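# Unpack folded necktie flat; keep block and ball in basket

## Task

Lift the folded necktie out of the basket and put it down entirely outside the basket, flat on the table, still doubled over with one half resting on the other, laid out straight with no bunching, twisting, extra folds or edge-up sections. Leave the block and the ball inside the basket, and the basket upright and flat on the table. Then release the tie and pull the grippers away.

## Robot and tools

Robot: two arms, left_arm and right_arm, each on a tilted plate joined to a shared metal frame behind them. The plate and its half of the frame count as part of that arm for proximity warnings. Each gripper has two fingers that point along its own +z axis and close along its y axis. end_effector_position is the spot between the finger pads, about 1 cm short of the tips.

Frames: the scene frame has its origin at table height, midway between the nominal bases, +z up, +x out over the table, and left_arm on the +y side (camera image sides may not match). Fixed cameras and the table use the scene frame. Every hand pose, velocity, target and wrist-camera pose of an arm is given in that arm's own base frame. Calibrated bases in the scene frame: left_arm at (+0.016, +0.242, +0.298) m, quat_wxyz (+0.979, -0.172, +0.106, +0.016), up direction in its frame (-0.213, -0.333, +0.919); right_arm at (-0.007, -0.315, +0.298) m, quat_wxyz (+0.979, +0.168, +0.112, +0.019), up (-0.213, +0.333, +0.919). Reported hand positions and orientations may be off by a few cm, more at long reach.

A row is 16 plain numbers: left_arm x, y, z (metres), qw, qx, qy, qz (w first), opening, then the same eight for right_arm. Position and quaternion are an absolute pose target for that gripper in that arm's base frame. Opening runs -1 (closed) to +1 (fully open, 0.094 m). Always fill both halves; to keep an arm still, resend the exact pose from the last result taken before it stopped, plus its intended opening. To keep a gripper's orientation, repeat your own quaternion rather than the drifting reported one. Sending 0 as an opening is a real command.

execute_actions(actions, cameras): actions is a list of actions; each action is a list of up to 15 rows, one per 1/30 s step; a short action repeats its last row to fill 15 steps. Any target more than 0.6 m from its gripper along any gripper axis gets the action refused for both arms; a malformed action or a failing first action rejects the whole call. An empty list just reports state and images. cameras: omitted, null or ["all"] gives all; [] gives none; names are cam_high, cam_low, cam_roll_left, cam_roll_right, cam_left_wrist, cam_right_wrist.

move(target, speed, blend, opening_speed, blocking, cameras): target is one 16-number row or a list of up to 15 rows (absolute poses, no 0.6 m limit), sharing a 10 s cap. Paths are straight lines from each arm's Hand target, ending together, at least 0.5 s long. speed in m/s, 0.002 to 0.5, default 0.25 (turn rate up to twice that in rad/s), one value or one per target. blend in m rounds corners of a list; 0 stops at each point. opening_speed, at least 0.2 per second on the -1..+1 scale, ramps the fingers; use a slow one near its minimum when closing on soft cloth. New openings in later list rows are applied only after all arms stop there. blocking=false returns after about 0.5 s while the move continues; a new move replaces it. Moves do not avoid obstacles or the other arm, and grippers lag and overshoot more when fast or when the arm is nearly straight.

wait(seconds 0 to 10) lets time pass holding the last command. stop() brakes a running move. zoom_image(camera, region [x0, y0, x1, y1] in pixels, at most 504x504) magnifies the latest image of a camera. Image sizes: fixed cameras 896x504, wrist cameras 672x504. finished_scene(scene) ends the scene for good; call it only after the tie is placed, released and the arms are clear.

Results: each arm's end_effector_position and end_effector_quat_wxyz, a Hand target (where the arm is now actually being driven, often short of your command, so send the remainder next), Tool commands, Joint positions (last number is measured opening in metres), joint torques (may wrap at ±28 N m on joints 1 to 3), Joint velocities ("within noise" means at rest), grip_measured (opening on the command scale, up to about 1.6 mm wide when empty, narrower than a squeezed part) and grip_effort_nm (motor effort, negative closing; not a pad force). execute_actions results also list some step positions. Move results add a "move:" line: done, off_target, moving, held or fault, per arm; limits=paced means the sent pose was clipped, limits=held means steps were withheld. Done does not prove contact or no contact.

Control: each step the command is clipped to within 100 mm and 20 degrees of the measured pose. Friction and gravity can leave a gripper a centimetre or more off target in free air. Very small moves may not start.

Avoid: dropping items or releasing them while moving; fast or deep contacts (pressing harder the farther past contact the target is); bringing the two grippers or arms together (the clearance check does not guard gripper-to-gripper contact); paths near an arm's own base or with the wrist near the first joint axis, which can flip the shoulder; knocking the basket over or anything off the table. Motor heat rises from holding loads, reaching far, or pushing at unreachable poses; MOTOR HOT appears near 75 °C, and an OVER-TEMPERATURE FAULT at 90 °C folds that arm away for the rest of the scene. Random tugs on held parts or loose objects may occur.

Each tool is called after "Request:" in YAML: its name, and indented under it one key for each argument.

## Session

Request:
execute_actions:
  actions: []

Scene clock: 0.00 s.
left_arm: end_effector_position=(+0.1483, +0.1616, +0.1496) grip_measured=+1.000 grip_effort_nm=n/a end_effector_quat_wxyz=(+0.231, -0.343, +0.887, +0.204) | right_arm: end_effector_position=(+0.1487, +0.0615, -0.1693) grip_measured=+1.000 grip_effort_nm=n/a end_effector_quat_wxyz=(+0.115, -0.013, +0.979, -0.166)
Joint positions: left_arm=[0.595 0.798 0.74 -0.945 -0.283 -0.06 0.094] | right_arm=[0.828 2.304 0.374 0.27 0.397 0.82 0.094]
Joint velocities: within noise
Joint torques (N m): no reading
Motor temperatures (°C): left_arm=[29 32 28 30 29 29 30] | right_arm=[31 31 33 29 29 29 30]
Heat: left arm: 32 °C; right arm: 33 °C.
Hand target: left_arm +0.1483, +0.1617, +0.1522; +0.235, -0.343, +0.886, +0.205 | right_arm +0.1478, +0.0600, -0.1693; +0.114, -0.014, +0.979, -0.169
Tool commands: left_gripper/opening=+1.0 right_gripper/opening=+1.0

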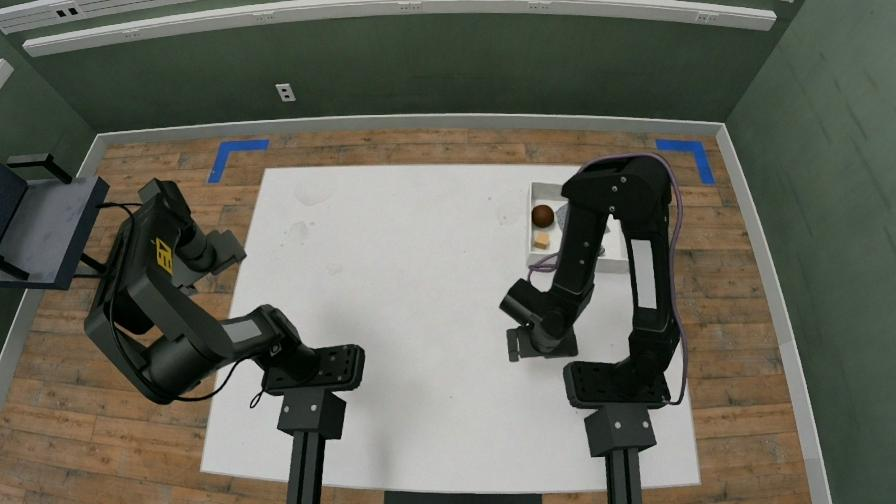

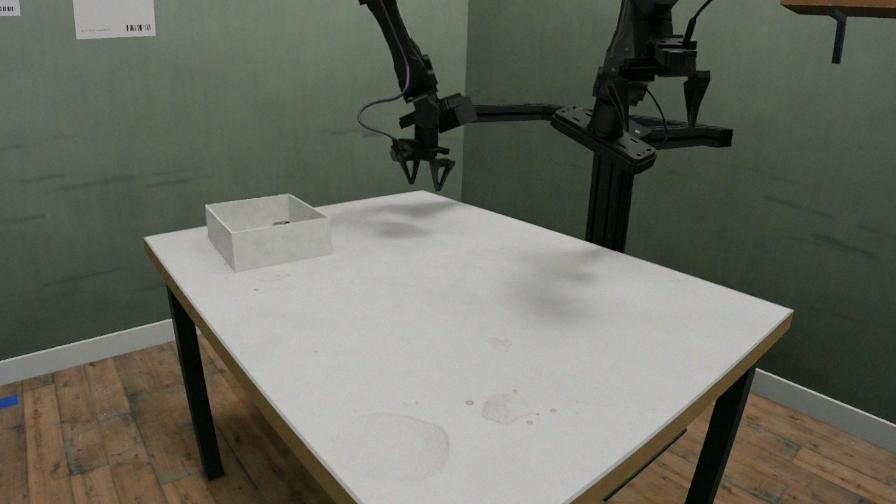

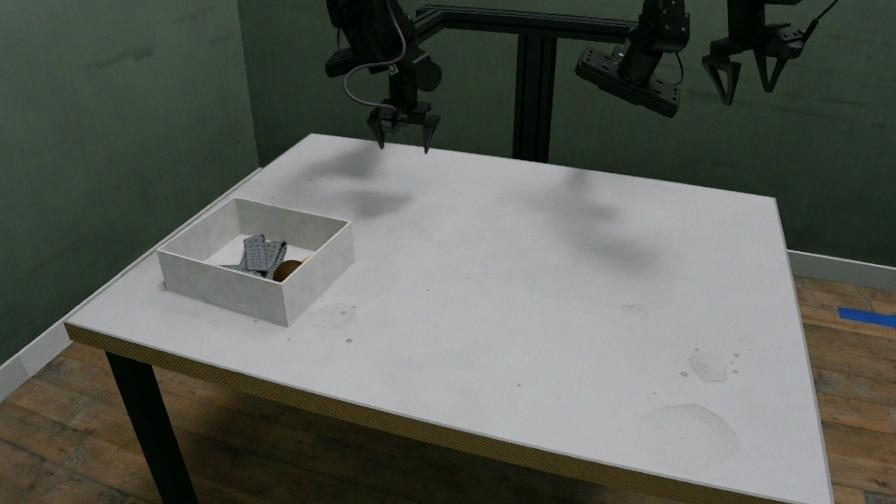

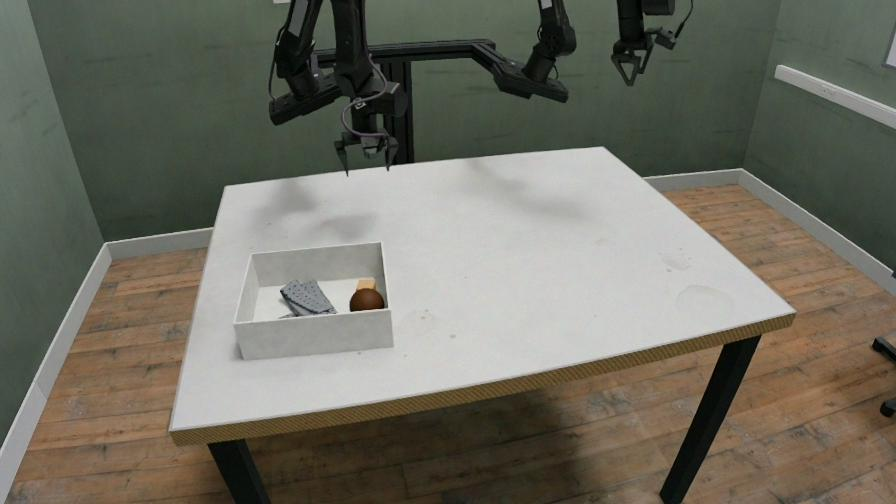

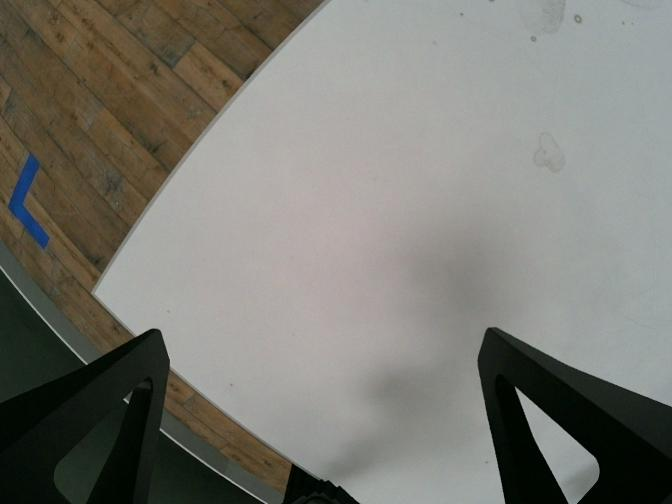

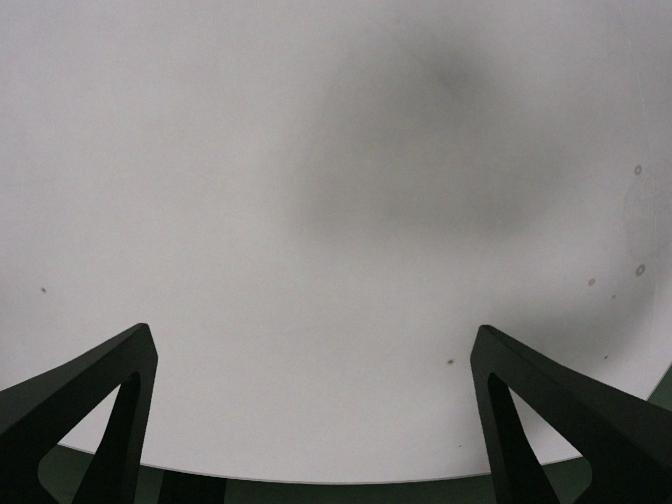

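Request:
move:
  target:
    - [0.1483,0.1617,0.1522,0.235,-0.343,0.886,0.205,1.0,0.42,0.0156,0.1309,0.112,0.019,0.979,-0.168,0.4]
  speed: 0.3

Request:
zoom_image:
  camera: "cam_right_wrist"
  region: [100, 0, 604, 504]

Request:
zoom_image:
  camera: "cam_roll_left"
  region: [140, 180, 380, 340]

Request:
zoom_image:
  camera: "cam_roll_right"
  region: [220, 220, 420, 370]

Scene clock: 11.77 s.
left_arm: end_effector_position=(+0.1483, +0.1616, +0.1496) grip_measured=+1.000 grip_effort_nm=-0.017 end_effector_quat_wxyz=(+0.231, -0.343, +0.887, +0.204) | right_arm: end_effector_position=(+0.4201, +0.0156, +0.1363) grip_measured=+0.402 grip_effort_nm=-0.129 end_effector_quat_wxyz=(+0.127, +0.023, +0.977, -0.169)
Joint positions: left_arm=[0.595 0.798 0.74 -0.945 -0.283 -0.06 0.094] | right_arm=[0.195 1.958 1.736 -1.163 0.387 0.207 0.066]
Joint velocities: within noise
Joint torques (N m): left_arm=[-0.09 -3.51 7.2 0.71 -0.09 0.02] | right_arm=[3.38 -7.83 9.17 0.38 -0.11 -0.06]
Motor temperatures (°C): left_arm=[29 32 28 30 29 29 30] | right_arm=[31 32 33 29 29 29 30]
Heat: left arm: 32 °C; right arm: 33 °C.
Hand target: left_arm +0.1483, +0.1617, +0.1522; +0.235, -0.343, +0.886, +0.205 | right_arm +0.4199, +0.0156, +0.1309; +0.112, +0.019, +0.979, -0.168
Off the commanded pose: left_arm 0.003 m, 0 deg | right_arm 0.005 m, 2 deg.
move: done

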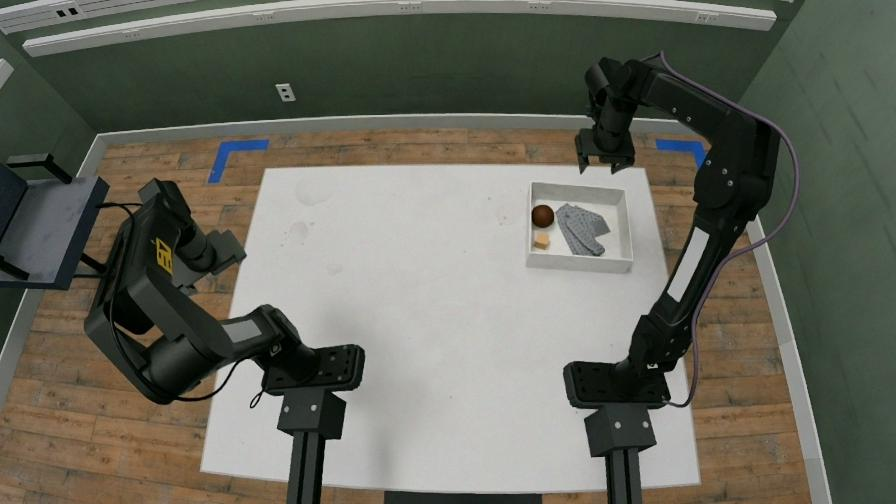

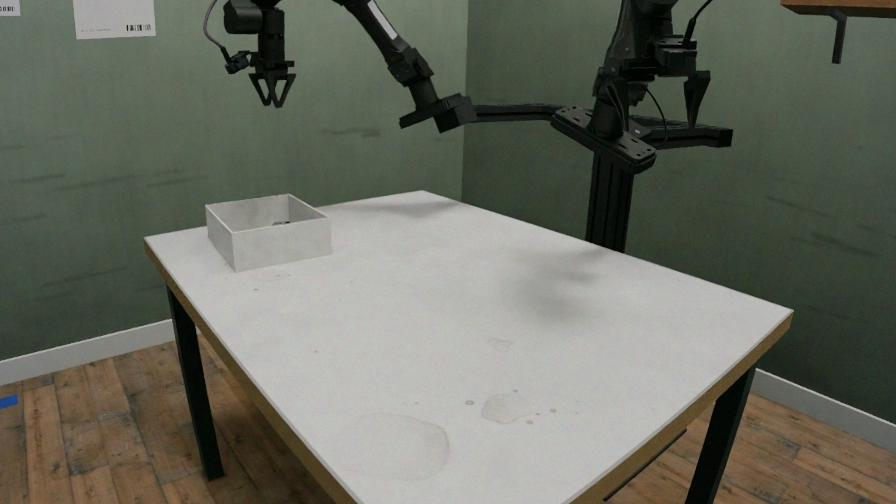

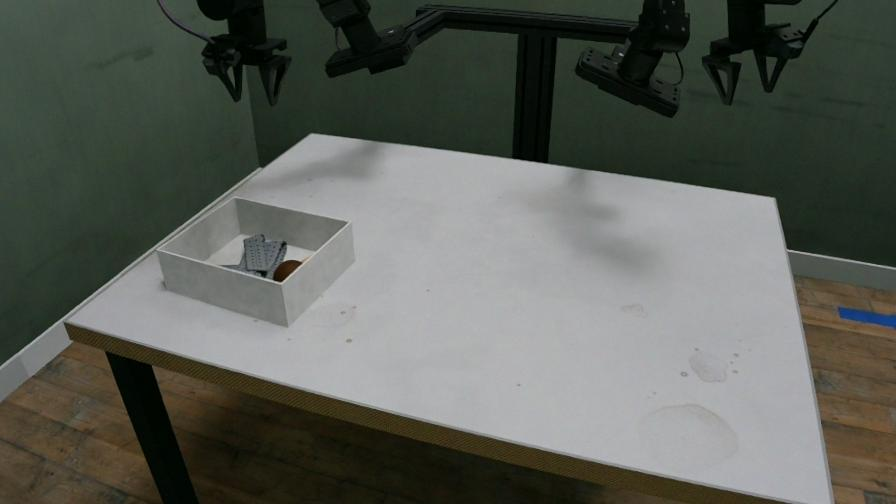

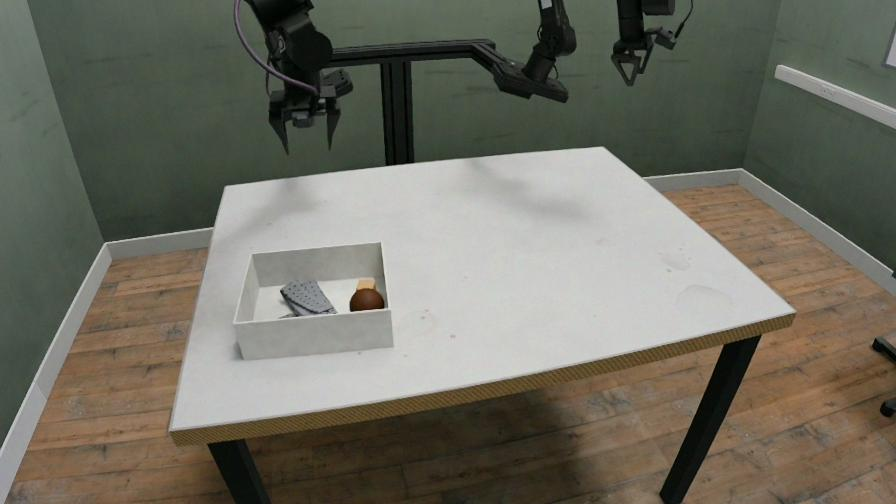

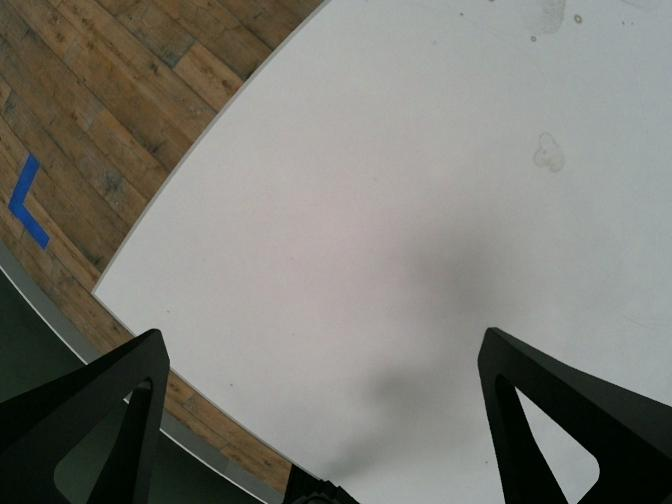

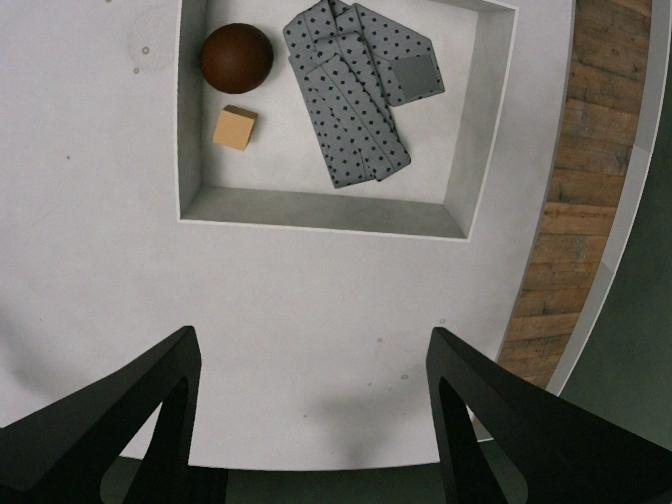

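Scaled by 1.000.

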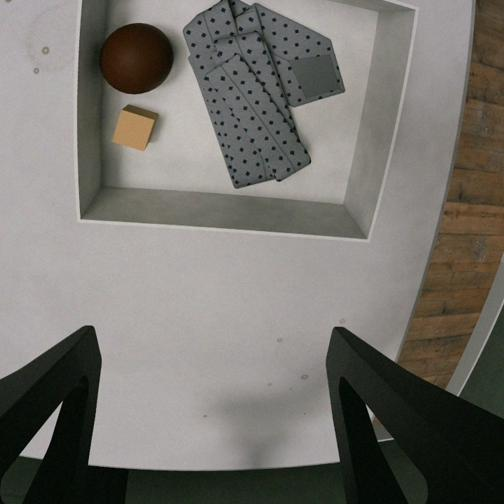

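Scaled by 2.100.

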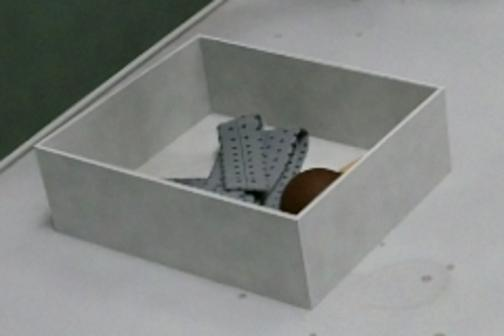

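Scaled by 2.520.

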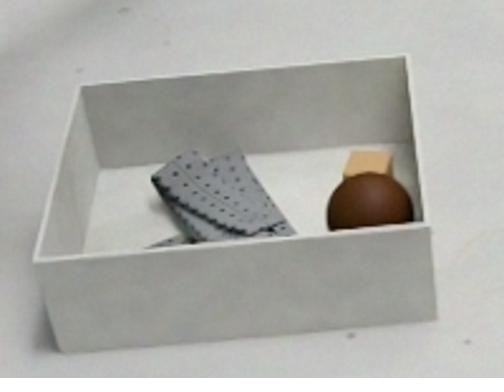

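Request:
move:
  target:
    - [0.1483,0.1617,0.1522,0.235,-0.343,0.886,0.205,1.0,0.28,0.0050,0.05,0.112,0.019,0.979,-0.168,0.4]
  speed: 0.3
  cameras: ["cam_high","cam_right_wrist"]

Request:
zoom_image:
  camera: "cam_right_wrist"
  region: [180, 80, 520, 360]

Request:
zoom_image:
  camera: "cam_high"
  region: [510, 170, 650, 285]

Scene clock: 20.50 s.
left_arm: end_effector_position=(+0.1483, +0.1616, +0.1496) grip_measured=+1.000 grip_effort_nm=-0.017 end_effector_quat_wxyz=(+0.231, -0.343, +0.887, +0.204) | right_arm: end_effector_position=(+0.2803, +0.0012, +0.0497) grip_measured=+0.402 grip_effort_nm=-0.134 end_effector_quat_wxyz=(+0.101, +0.020, +0.980, -0.171)
Joint positions: left_arm=[0.595 0.798 0.74 -0.945 -0.283 -0.06 0.094] | right_arm=[0.242 1.549 0.906 -0.816 0.385 0.261 0.066]
Joint velocities: within noise
Joint torques (N m): left_arm=[-0.12 -3.52 7.17 0.7 -0.08 0.01] | right_arm=[3.29 -7.19 4.62 0.67 0.01 0.1]
Motor temperatures (°C): left_arm=[29 32 28 30 29 29 30] | right_arm=[31 32 34 29 29 29 30]
Heat: left arm: 32 °C; right arm: 34 °C.
Hand target: left_arm +0.1483, +0.1617, +0.1522; +0.235, -0.343, +0.886, +0.205 | right_arm +0.2800, +0.0050, +0.0500; +0.112, +0.019, +0.979, -0.168
Off the commanded pose: left_arm 0.003 m, 0 deg | right_arm 0.004 m, 1 deg.
move: done
Images, in order (width x height): cam_high 896x504, cam_right_wrist 672x504.

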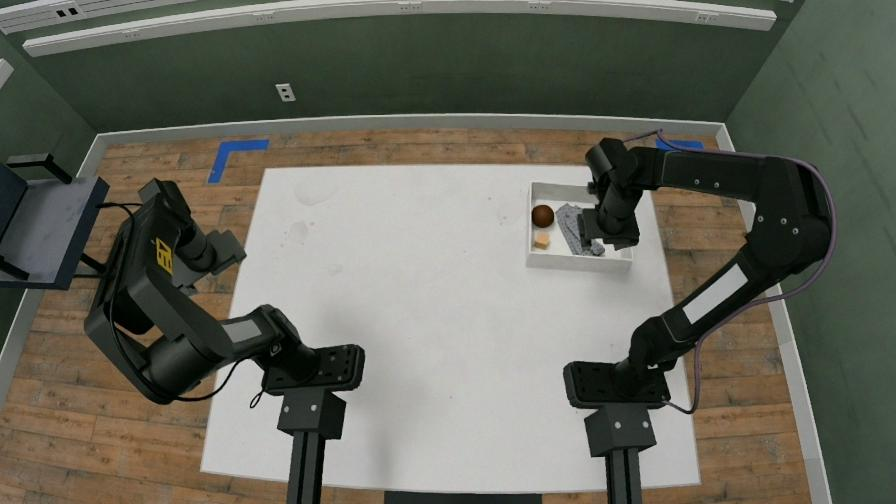

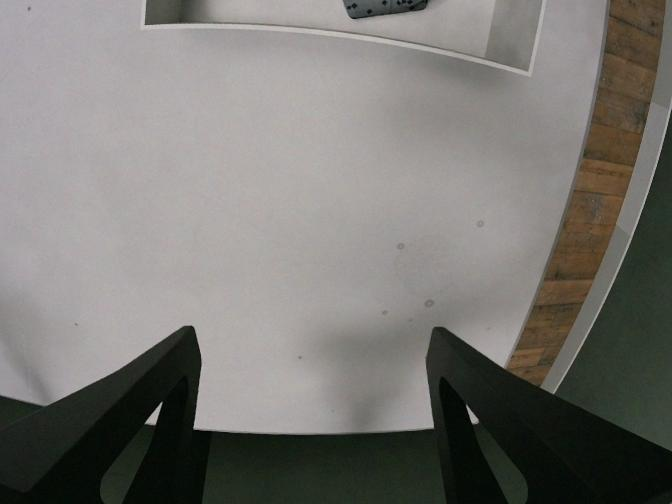

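Scaled by 1.482 from the camera's 672x504 image, which has a finer 960x720 frame.

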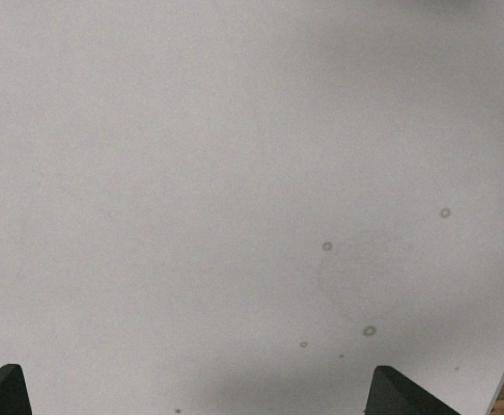

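Scaled by 3.600.

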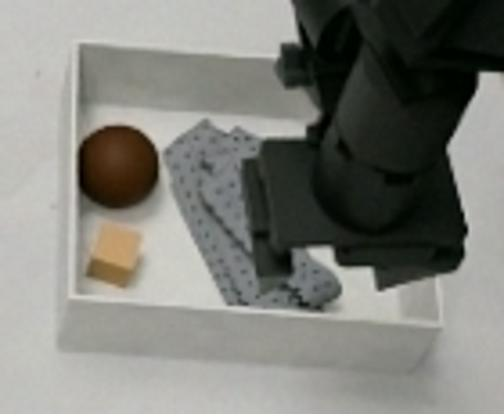

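Request:
move:
  target:
    - [0.1483,0.1617,0.1522,0.235,-0.343,0.886,0.205,1.0,0.45,0.08,0.10,0.04,-0.34,0.91,-0.19,0.4]
    - [0.1483,0.1617,0.1522,0.235,-0.343,0.886,0.205,1.0,0.4759,0.1209,0.0142,-0.0396,-0.6788,0.7057,-0.198,0.4]
  speed: 0.35
  blend: 0.05
  cameras: ["cam_high","cam_right_wrist"]

Request:
zoom_image:
  camera: "cam_right_wrist"
  region: [100, 0, 600, 400]

Request:
zoom_image:
  camera: "cam_high"
  region: [510, 170, 650, 285]

Scene clock: 32.40 s.
left_arm: end_effector_position=(+0.1483, +0.1616, +0.1496) grip_measured=+1.000 grip_effort_nm=-0.022 end_effector_quat_wxyz=(+0.231, -0.343, +0.887, +0.204) | right_arm: end_effector_position=(+0.4707, +0.1105, +0.0217) grip_measured=+0.402 grip_effort_nm=-0.129 end_effector_quat_wxyz=(+0.043, +0.671, -0.715, +0.193)
Joint positions: left_arm=[0.595 0.798 0.74 -0.945 -0.283 -0.06 0.094] | right_arm=[0.37 2.396 1.989 -1.095 0.393 -1.15 0.066]
Joint velocities: within noise
Joint torques (N m): left_arm=[-0.12 -3.54 7.13 0.69 -0.1 0.02] | right_arm=[6.34 -9.44 9.01 0.64 0.08 -0.07]
Motor temperatures (°C): left_arm=[29 32 28 30 29 29 30] | right_arm=[32 33 34 29 29 29 30]
Heat: left arm: 32 °C; right arm: 34 °C.
Hand target: left_arm +0.1483, +0.1617, +0.1522; +0.235, -0.343, +0.886, +0.205 | right_arm +0.4754, +0.1208, +0.0143; +0.039, +0.679, -0.706, +0.198
Off the commanded pose: left_arm 0.003 m, 0 deg | right_arm 0.014 m, 2 deg.
move: off_target (right_arm)
Images, in order (width x height): cam_high 896x504, cam_right_wrist 672x504.

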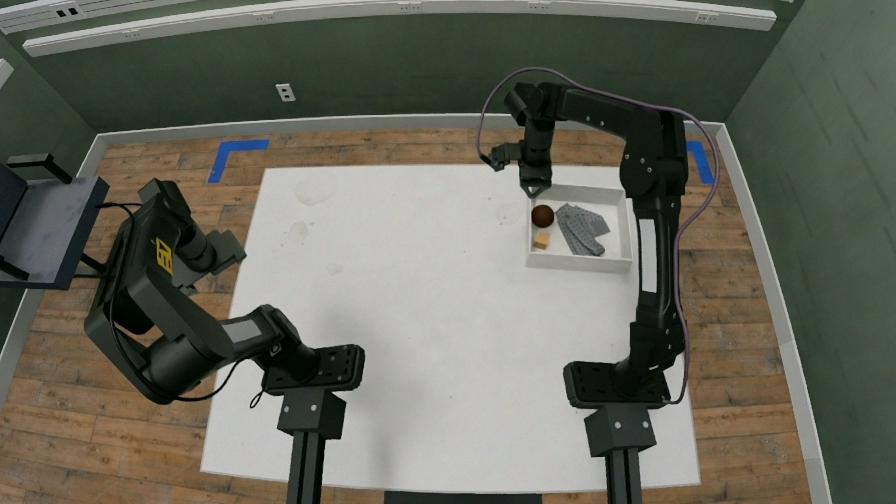

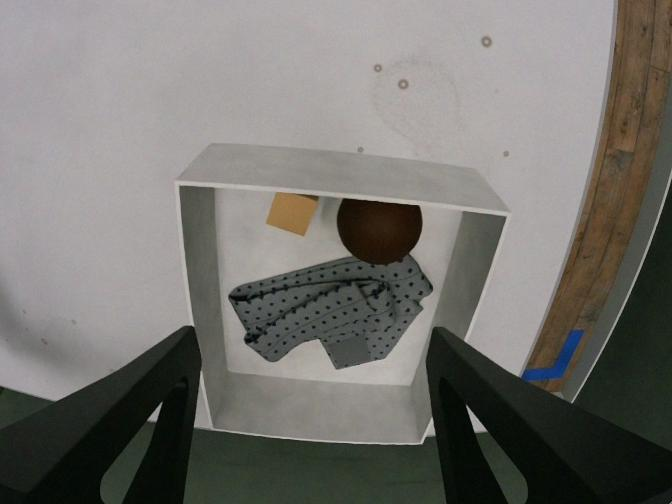

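Scaled by 1.008 from the camera's 672x504 image, which has a finer 960x720 frame.

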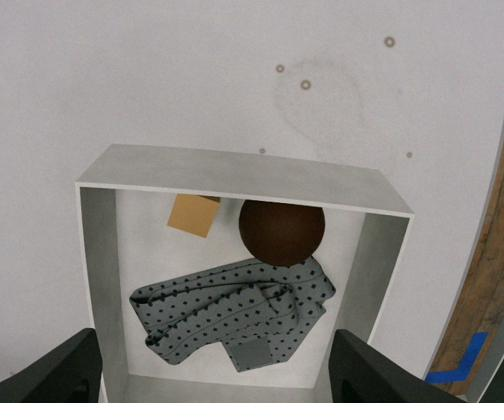

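Scaled by 3.600.

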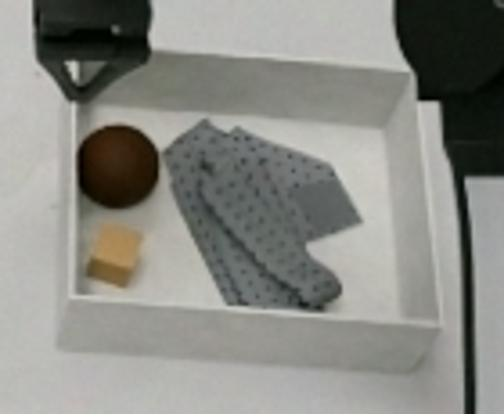

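Request:
zoom_image:
  camera: "cam_right_wrist"
  region: [210, 230, 450, 390]

Request:
zoom_image:
  camera: "cam_high"
  region: [550, 195, 615, 262]

Scaled by 2.100 from the camera's 672x504 image, which has a finer 960x720 frame.

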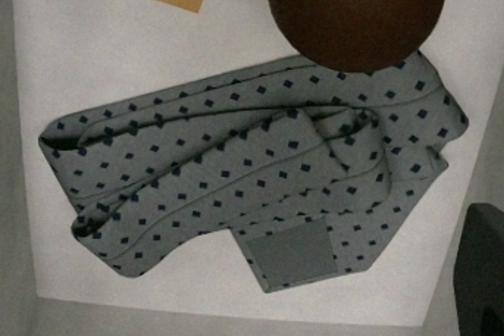

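Scaled by 7.522.

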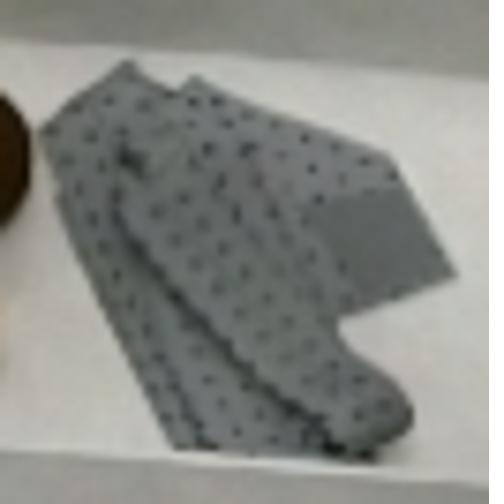

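Request:
move:
  target:
    - [0.1483,0.1617,0.1522,0.235,-0.343,0.886,0.205,1.0,0.4941,0.0183,-0.0641,-0.0396,-0.6788,0.7057,-0.198,0.4]
  speed: 0.2
  cameras: ["cam_right_wrist"]

Request:
zoom_image:
  camera: "cam_right_wrist"
  region: [130, 160, 500, 480]

Scene clock: 56.70 s.
left_arm: end_effector_position=(+0.1483, +0.1616, +0.1496) grip_measured=+1.000 grip_effort_nm=-0.017 end_effector_quat_wxyz=(+0.231, -0.343, +0.887, +0.204) | right_arm: end_effector_position=(+0.5001, +0.0152, -0.0462) grip_measured=+0.402 grip_effort_nm=-0.134 end_effector_quat_wxyz=(+0.033, +0.671, -0.710, +0.212)
Joint positions: left_arm=[0.595 0.798 0.74 -0.945 -0.283 -0.06 0.094] | right_arm=[0.164 2.438 1.769 -0.708 0.389 -1.389 0.066]
Joint velocities: within noise
Joint torques (N m): left_arm=[-0.13 -3.54 7.19 0.7 -0.1 0.02] | right_arm=[4.85 -9.72 4.88 0.68 -0.17 -0.08]
Motor temperatures (°C): left_arm=[29 32 28 30 29 29 30] | right_arm=[33 35 35 29 29 29 30]
Heat: left arm: 32 °C; right arm: 35 °C.
Hand target: left_arm +0.1483, +0.1617, +0.1522; +0.235, -0.343, +0.886, +0.205 | right_arm +0.4936, +0.0183, -0.0636; +0.040, +0.679, -0.706, +0.198
Off the commanded pose: left_arm 0.003 m, 0 deg | right_arm 0.019 m, 2 deg.
move: off_target (right_arm)
Images, in order (width x height): cam_right_wrist 672x504.

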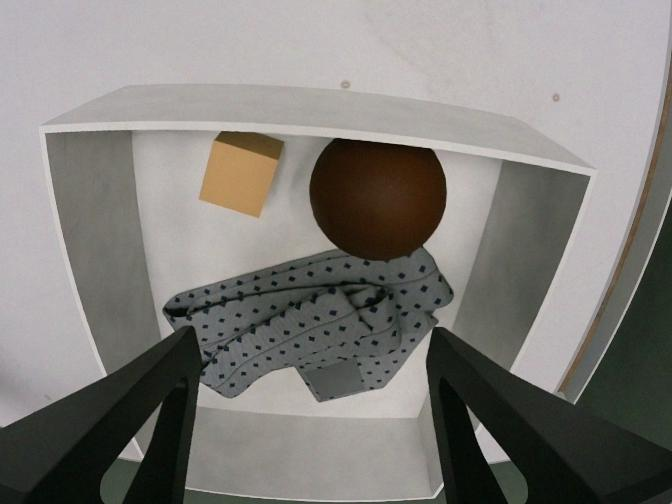

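Scaled by 1.362 from the camera's 672x504 image, which has a finer 960x720 frame.

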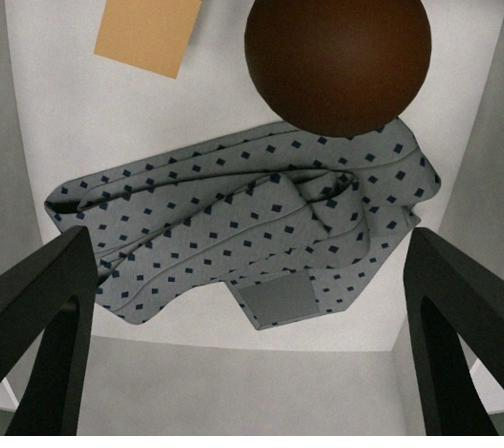

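Request:
wait:
  seconds: 0

Request:
zoom_image:
  camera: "cam_roll_left"
  region: [210, 220, 310, 290]

Request:
zoom_image:
  camera: "cam_roll_right"
  region: [260, 260, 360, 330]

Request:
zoom_image:
  camera: "cam_right_wrist"
  region: [270, 230, 460, 420]

Scene clock: 65.53 s.
left_arm: end_effector_position=(+0.1483, +0.1616, +0.1496) grip_measured=+1.000 grip_effort_nm=-0.017 end_effector_quat_wxyz=(+0.231, -0.343, +0.887, +0.204) | right_arm: end_effector_position=(+0.5002, +0.0152, -0.0462) grip_measured=+0.402 grip_effort_nm=-0.129 end_effector_quat_wxyz=(+0.032, +0.671, -0.710, +0.212)
Joint positions: left_arm=[0.595 0.798 0.74 -0.945 -0.283 -0.06 0.094] | right_arm=[0.164 2.438 1.769 -0.707 0.389 -1.389 0.066]
Joint velocities: within noise
Joint torques (N m): left_arm=[-0.05 -3.49 7.16 0.7 -0.11 0.01] | right_arm=[4.85 -9.72 4.86 0.71 -0.17 -0.06]
Motor temperatures (°C): left_arm=[29 32 28 30 29 29 30] | right_arm=[32 34 34 29 29 29 30]
Heat: left arm: 32 °C; right arm: 34 °C.
Hand target: left_arm +0.1483, +0.1617, +0.1522; +0.235, -0.343, +0.886, +0.205 | right_arm +0.4936, +0.0182, -0.0636; +0.040, +0.679, -0.706, +0.198
Tool commands: left_gripper/opening=+1.0 right_gripper/opening=+0.4
Off the commanded pose: left_arm 0.003 m, 0 deg | right_arm 0.019 m, 2 deg.

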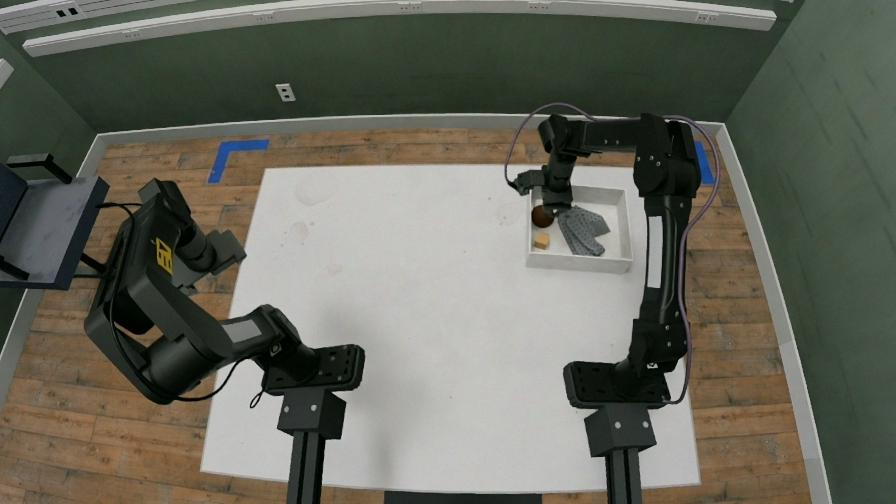

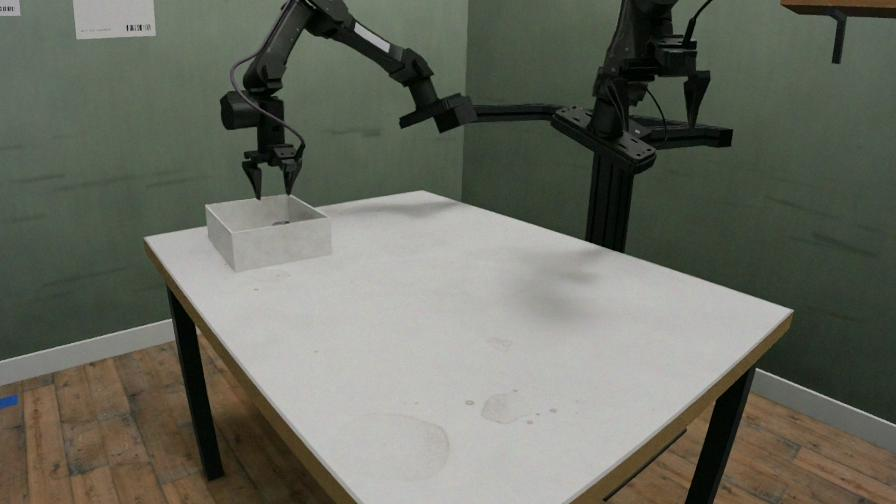

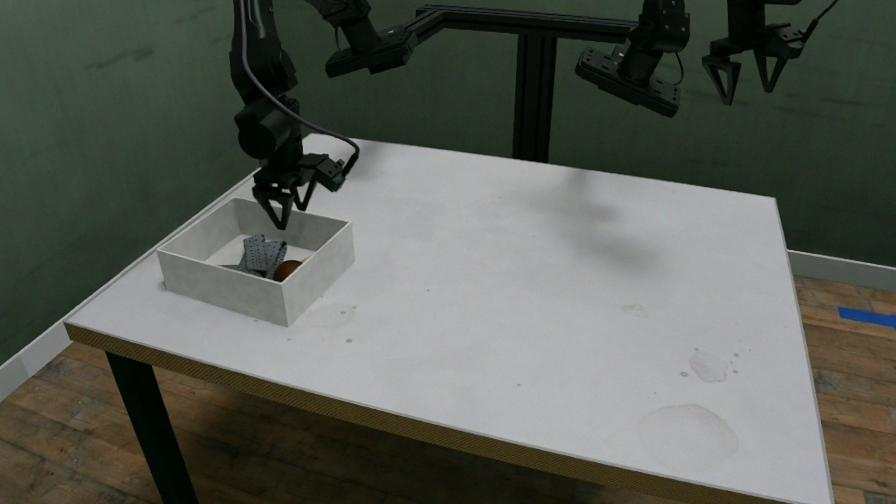

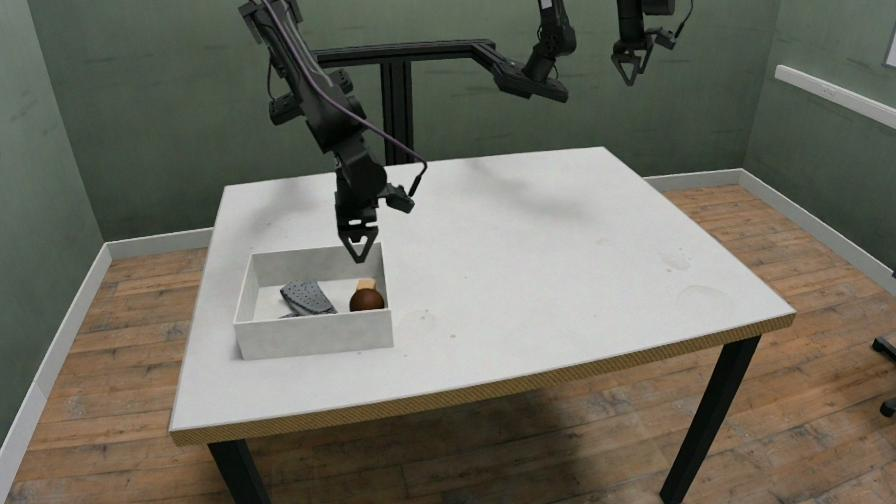

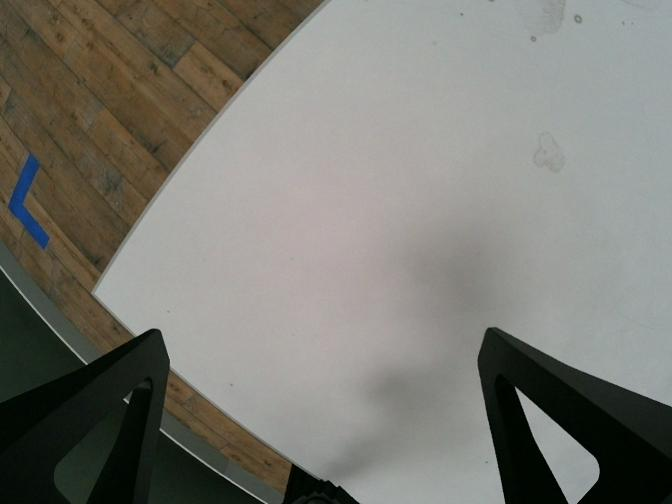

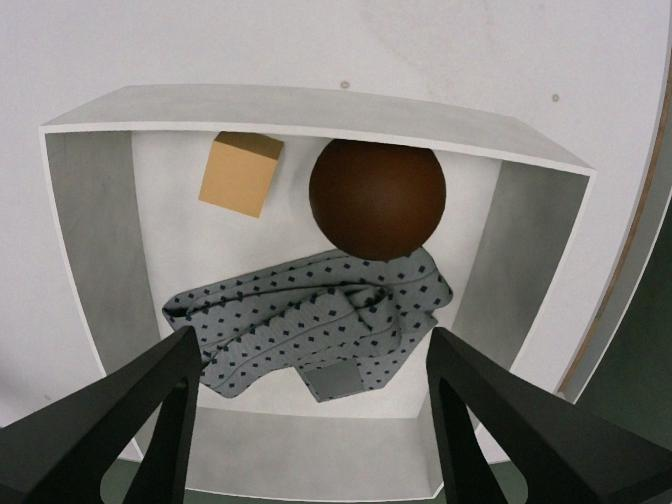

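Scaled by 5.040.

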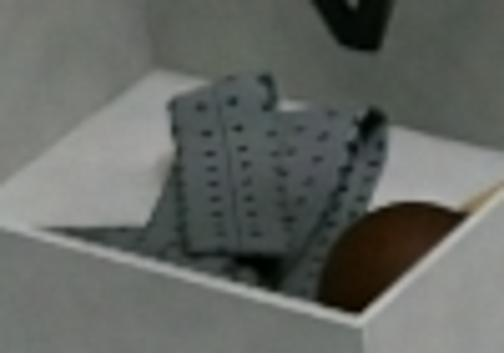

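Scaled by 5.040.

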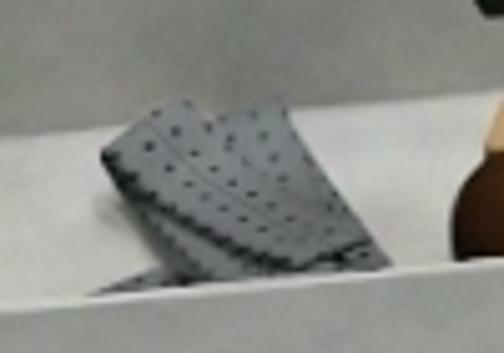

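Scaled by 2.653 from the camera's 672x504 image, which has a finer 960x720 frame.

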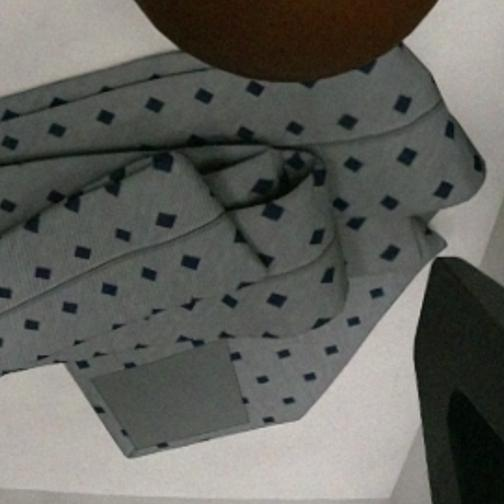

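Request:
move:
  target:
    - [0.1483,0.1617,0.1522,0.235,-0.343,0.886,0.205,1.0,0.5157,-0.0491,-0.0237,0.0512,-0.3008,0.9318,-0.1953,0.4]
  speed: 0.2
  cameras: ["cam_high","cam_roll_left","cam_right_wrist"]

Request:
zoom_image:
  camera: "cam_right_wrist"
  region: [150, 60, 550, 400]

Scene clock: 179.33 s.
left_arm: end_effector_position=(+0.1483, +0.1616, +0.1496) grip_measured=+1.000 grip_effort_nm=-0.012 end_effector_quat_wxyz=(+0.231, -0.343, +0.887, +0.204) | right_arm: end_effector_position=(+0.5157, -0.0482, -0.0236) grip_measured=+0.402 grip_effort_nm=-0.125 end_effector_quat_wxyz=(+0.054, -0.306, +0.929, -0.204)
Joint positions: left_arm=[0.595 0.798 0.74 -0.945 -0.283 -0.06 0.094] | right_arm=[0.026 2.438 1.865 -0.765 0.359 -0.652 0.066]
Joint velocities: within noise
Joint torques (N m): left_arm=[-0.1 -3.55 7.21 0.7 -0.09 0.02] | right_arm=[3.95 -11.6 8.38 0.35 -0.15 0.12]
Motor temperatures (°C): left_arm=[29 32 29 30 29 29 29] | right_arm=[33 34 34 29 29 29 30]
Heat: left arm: 32 °C; right arm: 34 °C.
Hand target: left_arm +0.1483, +0.1617, +0.1522; +0.235, -0.343, +0.886, +0.205 | right_arm +0.5156, -0.0491, -0.0237; +0.052, -0.301, +0.932, -0.196
Off the commanded pose: left_arm 0.003 m, 0 deg | right_arm 0.001 m, 1 deg.
move: done
Images, in order (width x height): cam_high 896x504, cam_roll_left 896x504, cam_right_wrist 672x504.

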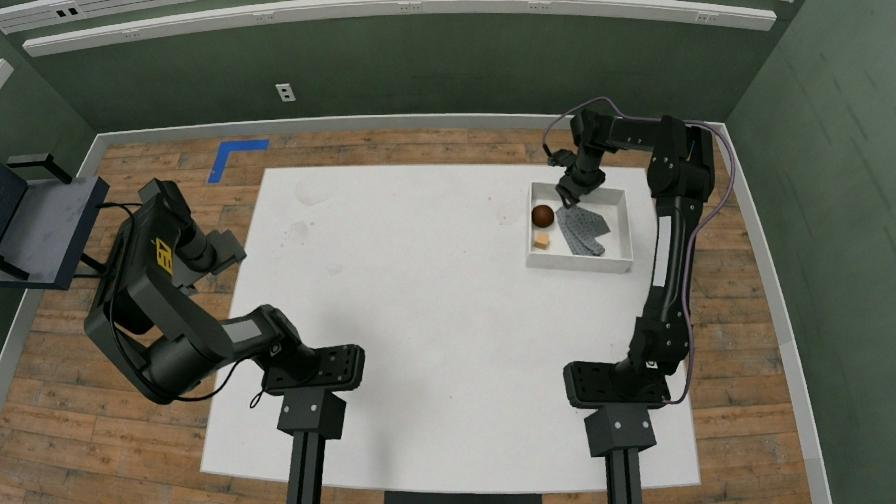

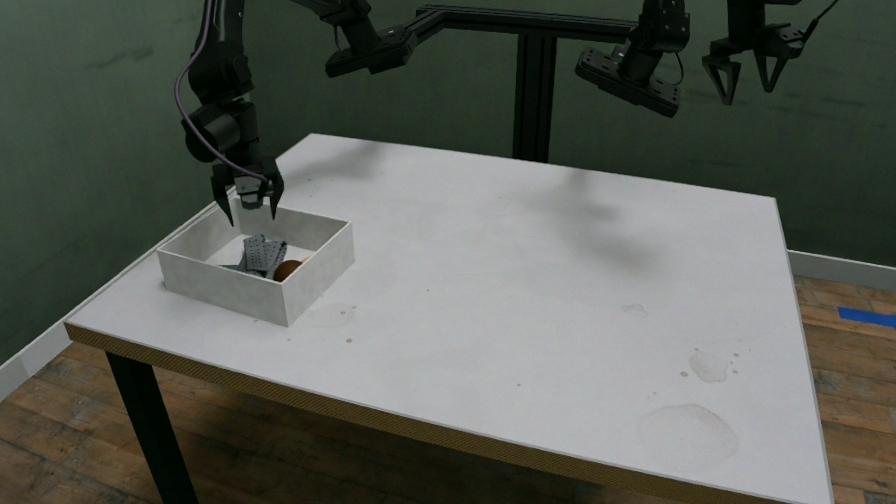

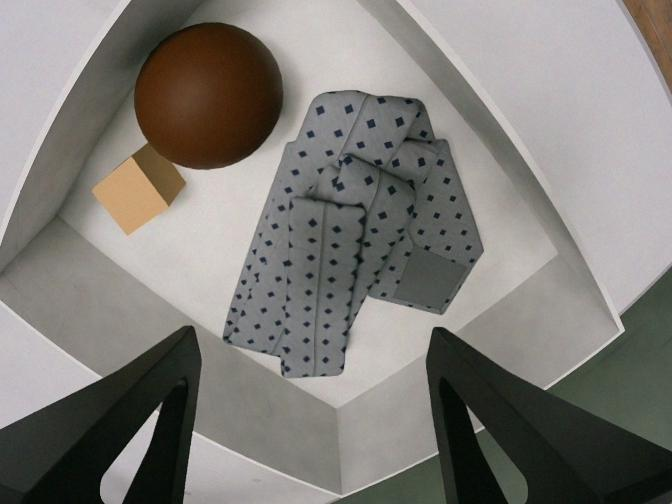

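Scaled by 1.260 from the camera's 672x504 image, which has a finer 960x720 frame.

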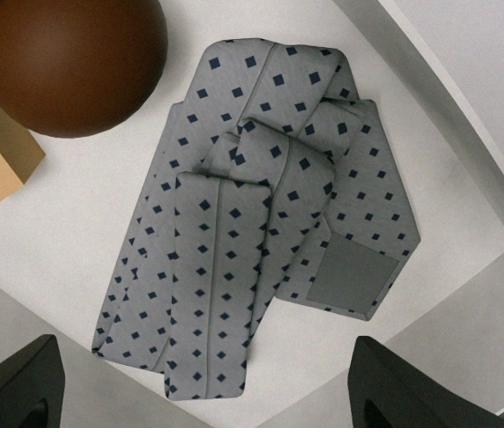

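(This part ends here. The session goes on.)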